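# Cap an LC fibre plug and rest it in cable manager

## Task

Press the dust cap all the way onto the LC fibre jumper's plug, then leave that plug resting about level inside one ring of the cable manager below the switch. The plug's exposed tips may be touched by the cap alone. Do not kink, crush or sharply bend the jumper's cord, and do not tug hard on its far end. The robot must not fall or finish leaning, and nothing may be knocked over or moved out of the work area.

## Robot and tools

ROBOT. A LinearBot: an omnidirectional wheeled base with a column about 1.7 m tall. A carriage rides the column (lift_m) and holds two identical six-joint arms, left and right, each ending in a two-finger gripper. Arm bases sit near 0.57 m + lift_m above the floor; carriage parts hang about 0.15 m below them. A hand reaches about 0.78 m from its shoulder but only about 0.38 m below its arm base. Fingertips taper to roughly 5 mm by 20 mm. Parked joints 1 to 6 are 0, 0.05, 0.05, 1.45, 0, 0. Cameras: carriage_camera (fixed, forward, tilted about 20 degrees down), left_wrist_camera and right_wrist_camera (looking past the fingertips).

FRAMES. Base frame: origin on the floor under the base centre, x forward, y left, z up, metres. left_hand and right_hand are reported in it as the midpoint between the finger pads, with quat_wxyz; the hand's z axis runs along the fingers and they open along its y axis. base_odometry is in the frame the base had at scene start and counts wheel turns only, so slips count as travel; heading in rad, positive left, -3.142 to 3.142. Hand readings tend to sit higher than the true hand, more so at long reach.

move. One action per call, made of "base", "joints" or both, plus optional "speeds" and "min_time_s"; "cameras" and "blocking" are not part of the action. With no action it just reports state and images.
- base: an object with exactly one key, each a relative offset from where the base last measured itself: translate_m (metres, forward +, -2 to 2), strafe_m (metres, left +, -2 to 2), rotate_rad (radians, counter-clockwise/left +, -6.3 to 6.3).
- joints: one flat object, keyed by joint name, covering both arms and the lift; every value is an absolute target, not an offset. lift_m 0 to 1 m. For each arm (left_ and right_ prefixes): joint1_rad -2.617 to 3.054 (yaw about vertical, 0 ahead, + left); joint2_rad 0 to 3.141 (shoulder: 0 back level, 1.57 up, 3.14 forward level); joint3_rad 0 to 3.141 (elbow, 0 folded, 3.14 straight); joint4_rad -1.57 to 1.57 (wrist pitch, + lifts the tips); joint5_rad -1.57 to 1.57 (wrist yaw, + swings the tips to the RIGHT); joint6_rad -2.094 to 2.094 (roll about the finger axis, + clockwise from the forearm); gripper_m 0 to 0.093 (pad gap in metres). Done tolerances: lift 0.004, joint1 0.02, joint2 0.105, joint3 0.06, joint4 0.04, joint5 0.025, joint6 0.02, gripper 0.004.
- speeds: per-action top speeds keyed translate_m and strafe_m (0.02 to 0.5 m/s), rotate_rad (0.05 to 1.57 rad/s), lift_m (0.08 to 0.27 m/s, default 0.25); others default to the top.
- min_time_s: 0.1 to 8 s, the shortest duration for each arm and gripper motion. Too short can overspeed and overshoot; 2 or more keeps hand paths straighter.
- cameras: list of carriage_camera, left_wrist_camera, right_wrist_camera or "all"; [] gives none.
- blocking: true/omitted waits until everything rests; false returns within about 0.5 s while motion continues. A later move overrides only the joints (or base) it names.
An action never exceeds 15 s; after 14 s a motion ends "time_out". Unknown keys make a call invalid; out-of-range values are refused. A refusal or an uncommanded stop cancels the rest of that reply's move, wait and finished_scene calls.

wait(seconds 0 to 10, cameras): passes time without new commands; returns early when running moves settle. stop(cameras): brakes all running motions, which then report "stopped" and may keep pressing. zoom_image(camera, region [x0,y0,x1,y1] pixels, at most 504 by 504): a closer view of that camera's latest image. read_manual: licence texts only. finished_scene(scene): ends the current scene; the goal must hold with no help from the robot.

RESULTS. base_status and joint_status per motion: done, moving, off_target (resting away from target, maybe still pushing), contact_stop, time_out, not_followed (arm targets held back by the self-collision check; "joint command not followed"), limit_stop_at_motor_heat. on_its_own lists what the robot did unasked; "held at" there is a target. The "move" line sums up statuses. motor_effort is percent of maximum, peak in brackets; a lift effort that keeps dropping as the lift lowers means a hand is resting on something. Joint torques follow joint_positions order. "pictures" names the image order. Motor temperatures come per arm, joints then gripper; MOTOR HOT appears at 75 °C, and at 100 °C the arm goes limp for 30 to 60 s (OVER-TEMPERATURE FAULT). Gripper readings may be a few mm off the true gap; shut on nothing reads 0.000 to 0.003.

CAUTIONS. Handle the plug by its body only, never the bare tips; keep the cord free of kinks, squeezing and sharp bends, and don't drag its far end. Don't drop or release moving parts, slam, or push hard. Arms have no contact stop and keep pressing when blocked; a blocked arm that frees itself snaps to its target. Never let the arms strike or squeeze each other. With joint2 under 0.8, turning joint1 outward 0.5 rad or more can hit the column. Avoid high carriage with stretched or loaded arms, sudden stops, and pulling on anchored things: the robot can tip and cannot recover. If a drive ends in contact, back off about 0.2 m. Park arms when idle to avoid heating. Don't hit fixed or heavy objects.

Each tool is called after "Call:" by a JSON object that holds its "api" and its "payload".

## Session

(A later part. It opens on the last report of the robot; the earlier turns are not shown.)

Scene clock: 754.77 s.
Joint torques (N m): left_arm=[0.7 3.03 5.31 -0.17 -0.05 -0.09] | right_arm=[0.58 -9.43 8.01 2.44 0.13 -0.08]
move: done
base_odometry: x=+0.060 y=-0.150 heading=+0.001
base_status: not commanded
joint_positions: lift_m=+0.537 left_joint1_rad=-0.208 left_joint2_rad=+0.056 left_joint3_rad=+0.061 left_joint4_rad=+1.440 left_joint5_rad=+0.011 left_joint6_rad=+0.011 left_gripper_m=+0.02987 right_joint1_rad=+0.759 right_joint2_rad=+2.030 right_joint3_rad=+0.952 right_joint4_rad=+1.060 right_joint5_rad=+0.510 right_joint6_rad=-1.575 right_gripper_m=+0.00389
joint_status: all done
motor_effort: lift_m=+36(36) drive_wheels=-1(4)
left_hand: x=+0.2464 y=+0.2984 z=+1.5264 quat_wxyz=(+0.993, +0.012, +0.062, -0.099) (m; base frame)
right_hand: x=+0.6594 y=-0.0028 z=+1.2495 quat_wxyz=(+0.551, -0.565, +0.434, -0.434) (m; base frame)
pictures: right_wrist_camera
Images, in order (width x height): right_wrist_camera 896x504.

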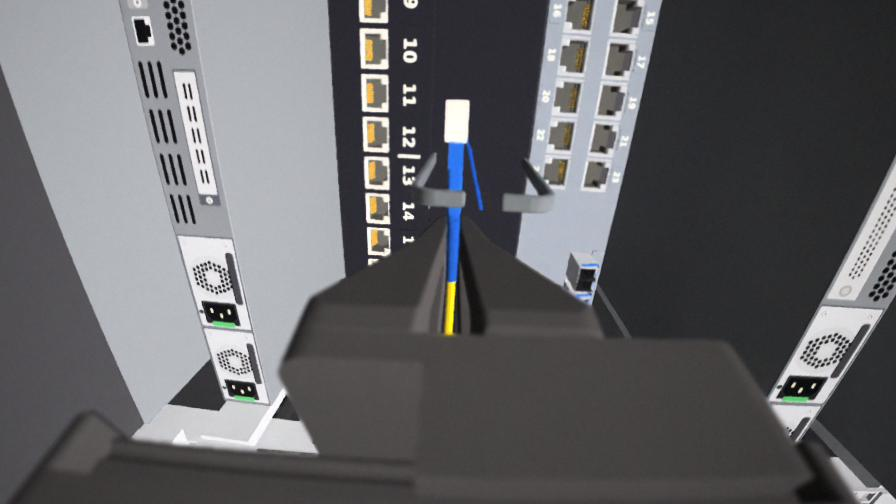

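Call:
{"api": "move", "payload": {"joints": {"lift_m": 0.530}, "speeds": {"lift_m": 0.08}, "cameras": ["right_wrist_camera"]}}

Call:
{"api": "zoom_image", "payload": {"camera": "right_wrist_camera", "region": [400, 90, 600, 290]}}

Scene clock: 763.83 s.
Joint torques (N m): left_arm=[0.7 3.04 5.44 -0.19 -0.04 -0.09] | right_arm=[0.55 -9.98 7.53 2.49 0.1 -0.08]
move: done
base_odometry: x=+0.060 y=-0.150 heading=+0.001
base_status: not commanded
joint_positions: lift_m=+0.530 left_joint1_rad=-0.208 left_joint2_rad=+0.055 left_joint3_rad=+0.059 left_joint4_rad=+1.441 left_joint5_rad=+0.011 left_joint6_rad=+0.010 left_gripper_m=+0.02987 right_joint1_rad=+0.759 right_joint2_rad=+2.036 right_joint3_rad=+0.957 right_joint4_rad=+1.058 right_joint5_rad=+0.511 right_joint6_rad=-1.575 right_gripper_m=+0.00389
joint_status: all done
motor_effort: lift_m=+34(35) drive_wheels=-1(3)
left_hand: x=+0.2462 y=+0.2985 z=+1.5192 quat_wxyz=(+0.993, +0.012, +0.062, -0.099) (m; base frame)
right_hand: x=+0.6604 y=-0.0021 z=+1.2412 quat_wxyz=(+0.550, -0.566, +0.434, -0.434) (m; base frame)
pictures: right_wrist_camera
Images, in order (width x height): right_wrist_camera 896x504.

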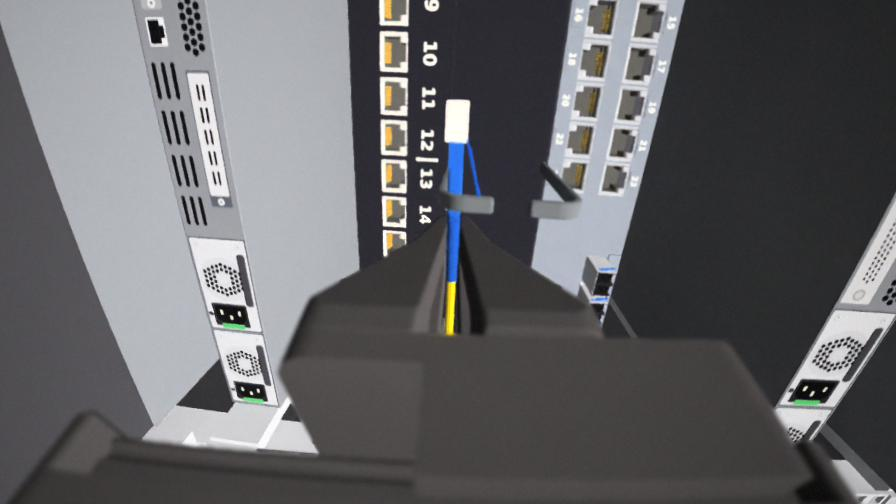

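Scaled by 2.520 from the camera's 896x504 image, which has a finer 1280x720 frame.

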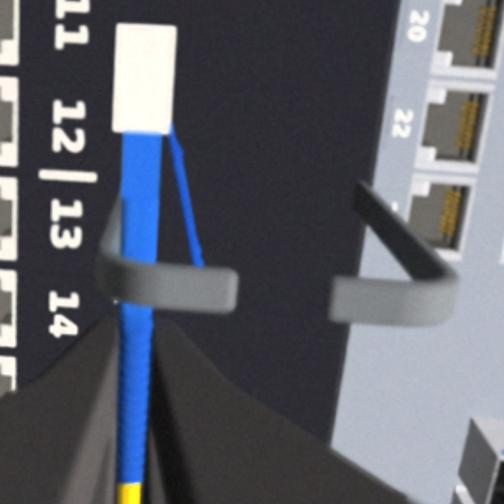

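Call:
{"api": "move", "payload": {"joints": {"lift_m": 0.5288}, "speeds": {"lift_m": 0.08}, "cameras": ["right_wrist_camera"]}}

Call:
{"api": "zoom_image", "payload": {"camera": "right_wrist_camera", "region": [400, 90, 600, 290]}}

Scene clock: 774.00 s.
Joint torques (N m): left_arm=[0.7 3.22 5.56 -0.19 -0.04 -0.09] | right_arm=[0.58 -10.02 7.51 2.44 0.1 -0.08]
move: done
base_odometry: x=+0.060 y=-0.150 heading=+0.001
base_status: not commanded
joint_positions: lift_m=+0.529 left_joint1_rad=-0.208 left_joint2_rad=+0.054 left_joint3_rad=+0.058 left_joint4_rad=+1.442 left_joint5_rad=+0.011 left_joint6_rad=+0.010 left_gripper_m=+0.02987 right_joint1_rad=+0.759 right_joint2_rad=+2.036 right_joint3_rad=+0.957 right_joint4_rad=+1.061 right_joint5_rad=+0.511 right_joint6_rad=-1.575 right_gripper_m=+0.00389
joint_status: all done
motor_effort: lift_m=+33(34) drive_wheels=-2(4)
left_hand: x=+0.2462 y=+0.2985 z=+1.5177 quat_wxyz=(+0.993, +0.012, +0.061, -0.099) (m; base frame)
right_hand: x=+0.6605 y=-0.0021 z=+1.2410 quat_wxyz=(+0.551, -0.565, +0.434, -0.435) (m; base frame)
pictures: right_wrist_camera
Images, in order (width x height): right_wrist_camera 896x504.

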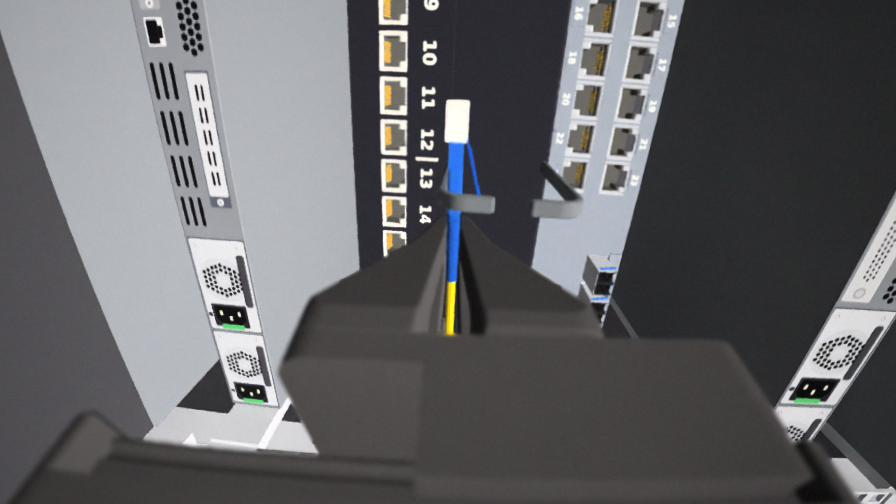

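Scaled by 2.520 from the camera's 896x504 image, which has a finer 1280x720 frame.

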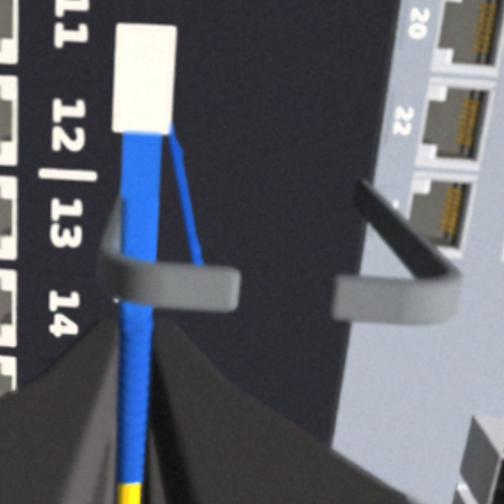

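Call:
{"api": "move", "payload": {"joints": {"right_gripper_m": 0.008}, "min_time_s": 1.5, "cameras": ["right_wrist_camera"]}}

Call:
{"api": "move", "payload": {"joints": {"right_gripper_m": 0.026}, "min_time_s": 1.5, "cameras": ["right_wrist_camera"]}}

Call:
{"api": "zoom_image", "payload": {"camera": "right_wrist_camera", "region": [400, 90, 600, 290]}}

Scene clock: 779.20 s.
Joint torques (N m): left_arm=[0.7 3.17 5.53 -0.19 -0.04 -0.08] | right_arm=[0.58 -10.02 7.5 2.44 0.1 -0.09]
move: done
base_odometry: x=+0.060 y=-0.150 heading=+0.001
base_status: not commanded
joint_positions: lift_m=+0.529 left_joint1_rad=-0.208 left_joint2_rad=+0.054 left_joint3_rad=+0.058 left_joint4_rad=+1.442 left_joint5_rad=+0.011 left_joint6_rad=+0.010 left_gripper_m=+0.02987 right_joint1_rad=+0.759 right_joint2_rad=+2.036 right_joint3_rad=+0.957 right_joint4_rad=+1.061 right_joint5_rad=+0.511 right_joint6_rad=-1.575 right_gripper_m=+0.00789
joint_status: all done
motor_effort: lift_m=+33(33) drive_wheels=-2(6)
left_hand: x=+0.2462 y=+0.2985 z=+1.5177 quat_wxyz=(+0.993, +0.012, +0.061, -0.099) (m; base frame)
right_hand: x=+0.6605 y=-0.0021 z=+1.2410 quat_wxyz=(+0.551, -0.565, +0.434, -0.435) (m; base frame)
pictures: right_wrist_camera
Images, in order (width x height): right_wrist_camera 896x504.

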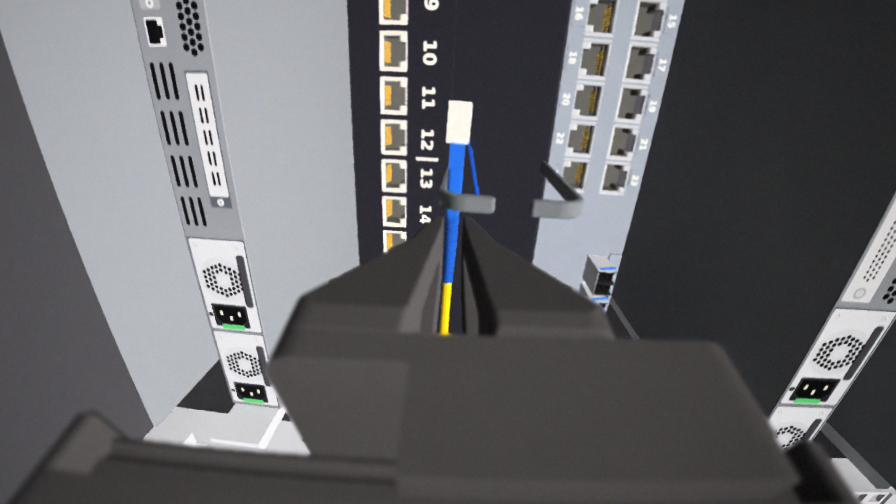

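Scene clock: 781.00 s.
Joint torques (N m): left_arm=[0.72 3.15 5.56 -0.19 -0.04 -0.09] | right_arm=[0.58 -9.99 7.49 2.44 0.1 -0.08]
move: done
base_odometry: x=+0.060 y=-0.150 heading=+0.001
base_status: not commanded
joint_positions: lift_m=+0.529 left_joint1_rad=-0.208 left_joint2_rad=+0.054 left_joint3_rad=+0.058 left_joint4_rad=+1.442 left_joint5_rad=+0.011 left_joint6_rad=+0.010 left_gripper_m=+0.02987 right_joint1_rad=+0.759 right_joint2_rad=+2.036 right_joint3_rad=+0.957 right_joint4_rad=+1.061 right_joint5_rad=+0.511 right_joint6_rad=-1.575 right_gripper_m=+0.02587
joint_status: all done
motor_effort: lift_m=+33(34) drive_wheels=-1(4)
left_hand: x=+0.2462 y=+0.2985 z=+1.5177 quat_wxyz=(+0.993, +0.012, +0.061, -0.099) (m; base frame)
right_hand: x=+0.6605 y=-0.0021 z=+1.2410 quat_wxyz=(+0.551, -0.565, +0.434, -0.435) (m; base frame)
pictures: right_wrist_camera
Images, in order (width x height): right_wrist_camera 896x504.

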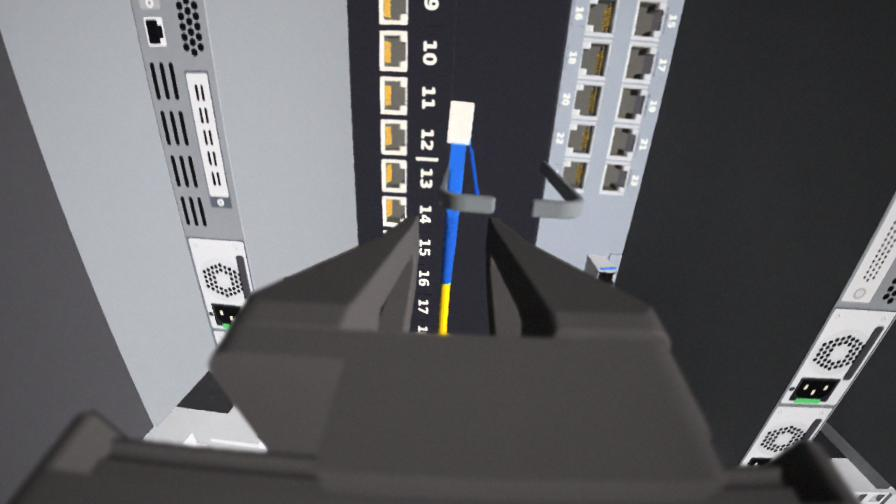

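Scaled by 2.520 from the camera's 896x504 image, which has a finer 1280x720 frame.

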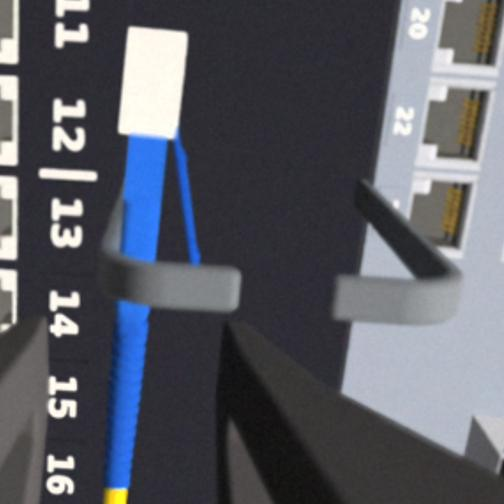

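Call:
{"api": "move", "payload": {"joints": {"right_joint1_rad": 0.821, "right_joint2_rad": 1.937, "right_joint3_rad": 0.770, "right_joint4_rad": 1.150, "right_joint5_rad": 0.578}, "min_time_s": 2, "cameras": ["right_wrist_camera"]}}

Scene clock: 789.63 s.
Joint torques (N m): left_arm=[0.69 3.15 5.53 -0.2 -0.04 -0.08] | right_arm=[0.57 -12.16 4.42 2.64 0.12 -0.08]
move: done
base_odometry: x=+0.060 y=-0.150 heading=+0.001
base_status: not commanded
joint_positions: lift_m=+0.529 left_joint1_rad=-0.208 left_joint2_rad=+0.054 left_joint3_rad=+0.058 left_joint4_rad=+1.442 left_joint5_rad=+0.011 left_joint6_rad=+0.010 left_gripper_m=+0.02987 right_joint1_rad=+0.815 right_joint2_rad=+1.962 right_joint3_rad=+0.782 right_joint4_rad=+1.149 right_joint5_rad=+0.568 right_joint6_rad=-1.575 right_gripper_m=+0.02587
joint_status: all done
motor_effort: lift_m=+33(34) drive_wheels=+1(4)
left_hand: x=+0.2462 y=+0.2985 z=+1.5177 quat_wxyz=(+0.993, +0.012, +0.061, -0.099) (m; base frame)
right_hand: x=+0.6195 y=-0.0145 z=+1.2301 quat_wxyz=(+0.546, -0.570, +0.434, -0.435) (m; base frame)
pictures: right_wrist_camera
Images, in order (width x height): right_wrist_camera 896x504.

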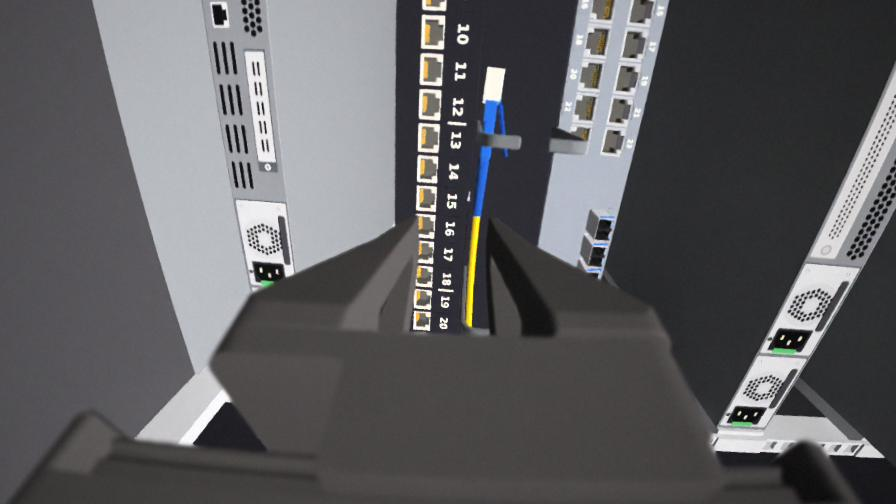

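Call:
{"api": "move", "payload": {"joints": {"right_joint1_rad": 0.93, "right_joint2_rad": 1.72, "right_joint3_rad": 0.38, "right_joint4_rad": 1.34, "right_joint5_rad": 0.69}, "min_time_s": 2.5, "cameras": ["right_wrist_camera", "carriage_camera"]}}

Call:
{"api": "zoom_image", "payload": {"camera": "right_wrist_camera", "region": [420, 0, 600, 220]}}

Call:
{"api": "zoom_image", "payload": {"camera": "carriage_camera", "region": [340, 240, 620, 400]}}

Scene clock: 798.13 s.
Joint torques (N m): left_arm=[0.7 3.18 5.53 -0.2 -0.04 -0.09] | right_arm=[0.57 -8.43 3.62 2.58 0.11 -0.08]
move: done
base_odometry: x=+0.060 y=-0.150 heading=+0.001
base_status: not commanded
joint_positions: lift_m=+0.529 left_joint1_rad=-0.208 left_joint2_rad=+0.054 left_joint3_rad=+0.058 left_joint4_rad=+1.442 left_joint5_rad=+0.011 left_joint6_rad=+0.010 left_gripper_m=+0.02987 right_joint1_rad=+0.924 right_joint2_rad=+1.739 right_joint3_rad=+0.391 right_joint4_rad=+1.338 right_joint5_rad=+0.679 right_joint6_rad=-1.575 right_gripper_m=+0.02587
joint_status: all done
motor_effort: lift_m=+33(34) drive_wheels=-1(5)
left_hand: x=+0.2462 y=+0.2985 z=+1.5177 quat_wxyz=(+0.993, +0.012, +0.061, -0.099) (m; base frame)
right_hand: x=+0.5351 y=-0.0645 z=+1.2291 quat_wxyz=(+0.553, -0.562, +0.434, -0.436) (m; base frame)
pictures: carriage_camera, right_wrist_camera
Images, in order (width x height): carriage_camera 896x504, right_wrist_camera 896x504.

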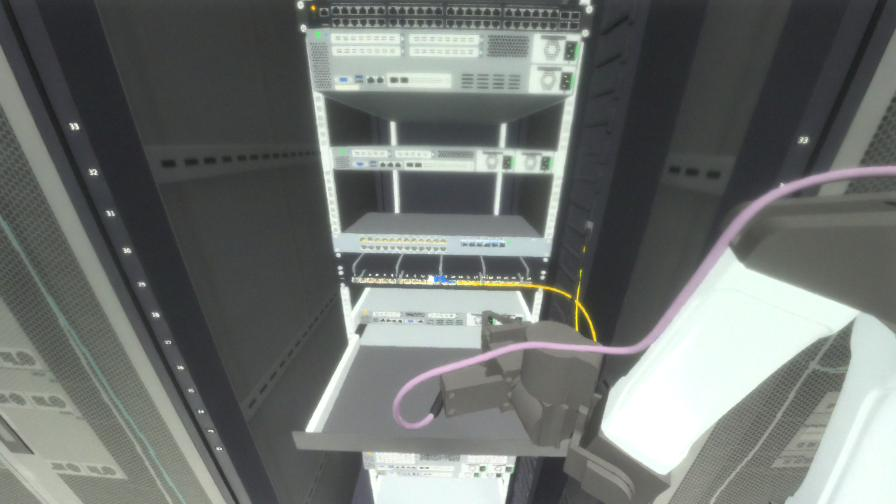

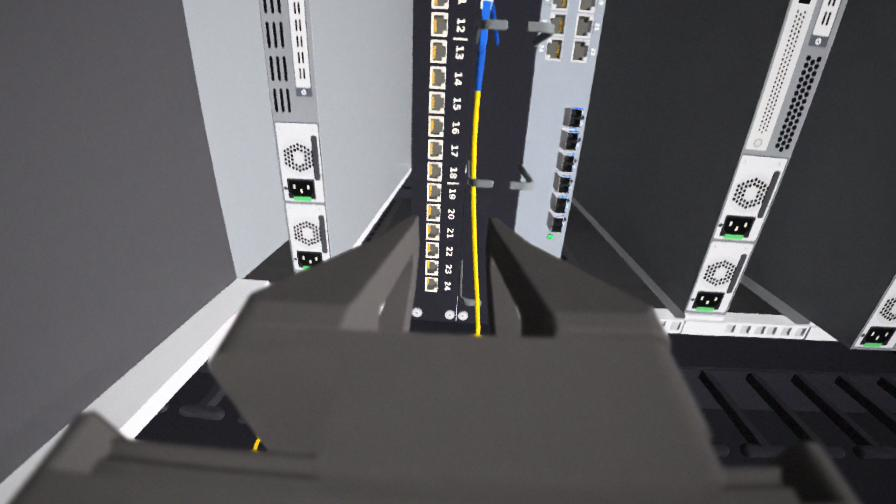

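Scaled by 2.291 from the camera's 896x504 image, which has a finer 1280x720 frame.

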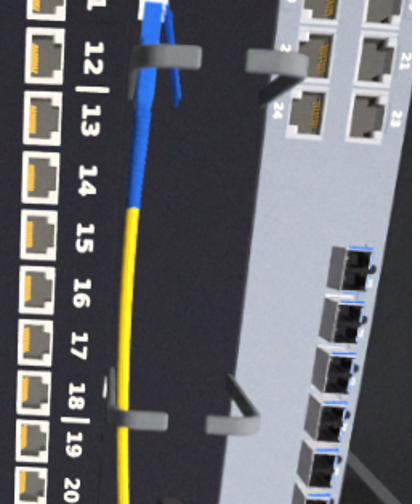

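Scaled by 1.800 from the camera's 896x504 image, which has a finer 1280x720 frame.

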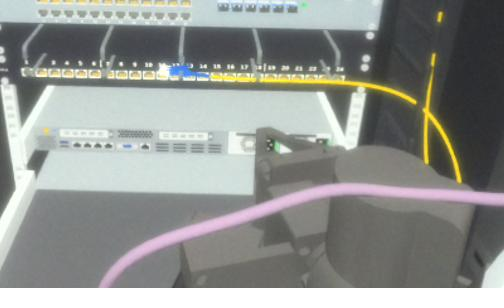

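Call:
{"api": "zoom_image", "payload": {"camera": "carriage_camera", "region": [410, 250, 490, 300]}}

Scaled by 6.300 from the camera's 896x504 image, which has a finer 1280x720 frame.

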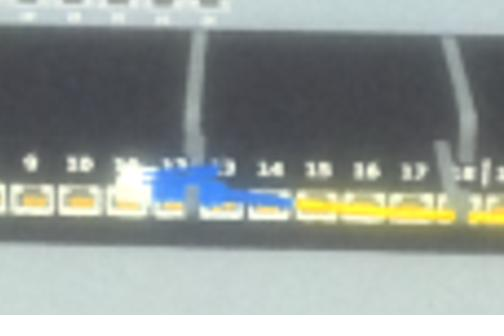

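Call:
{"api": "finished_scene", "payload": {"scene": 2}}

The scene is finished: the task was done.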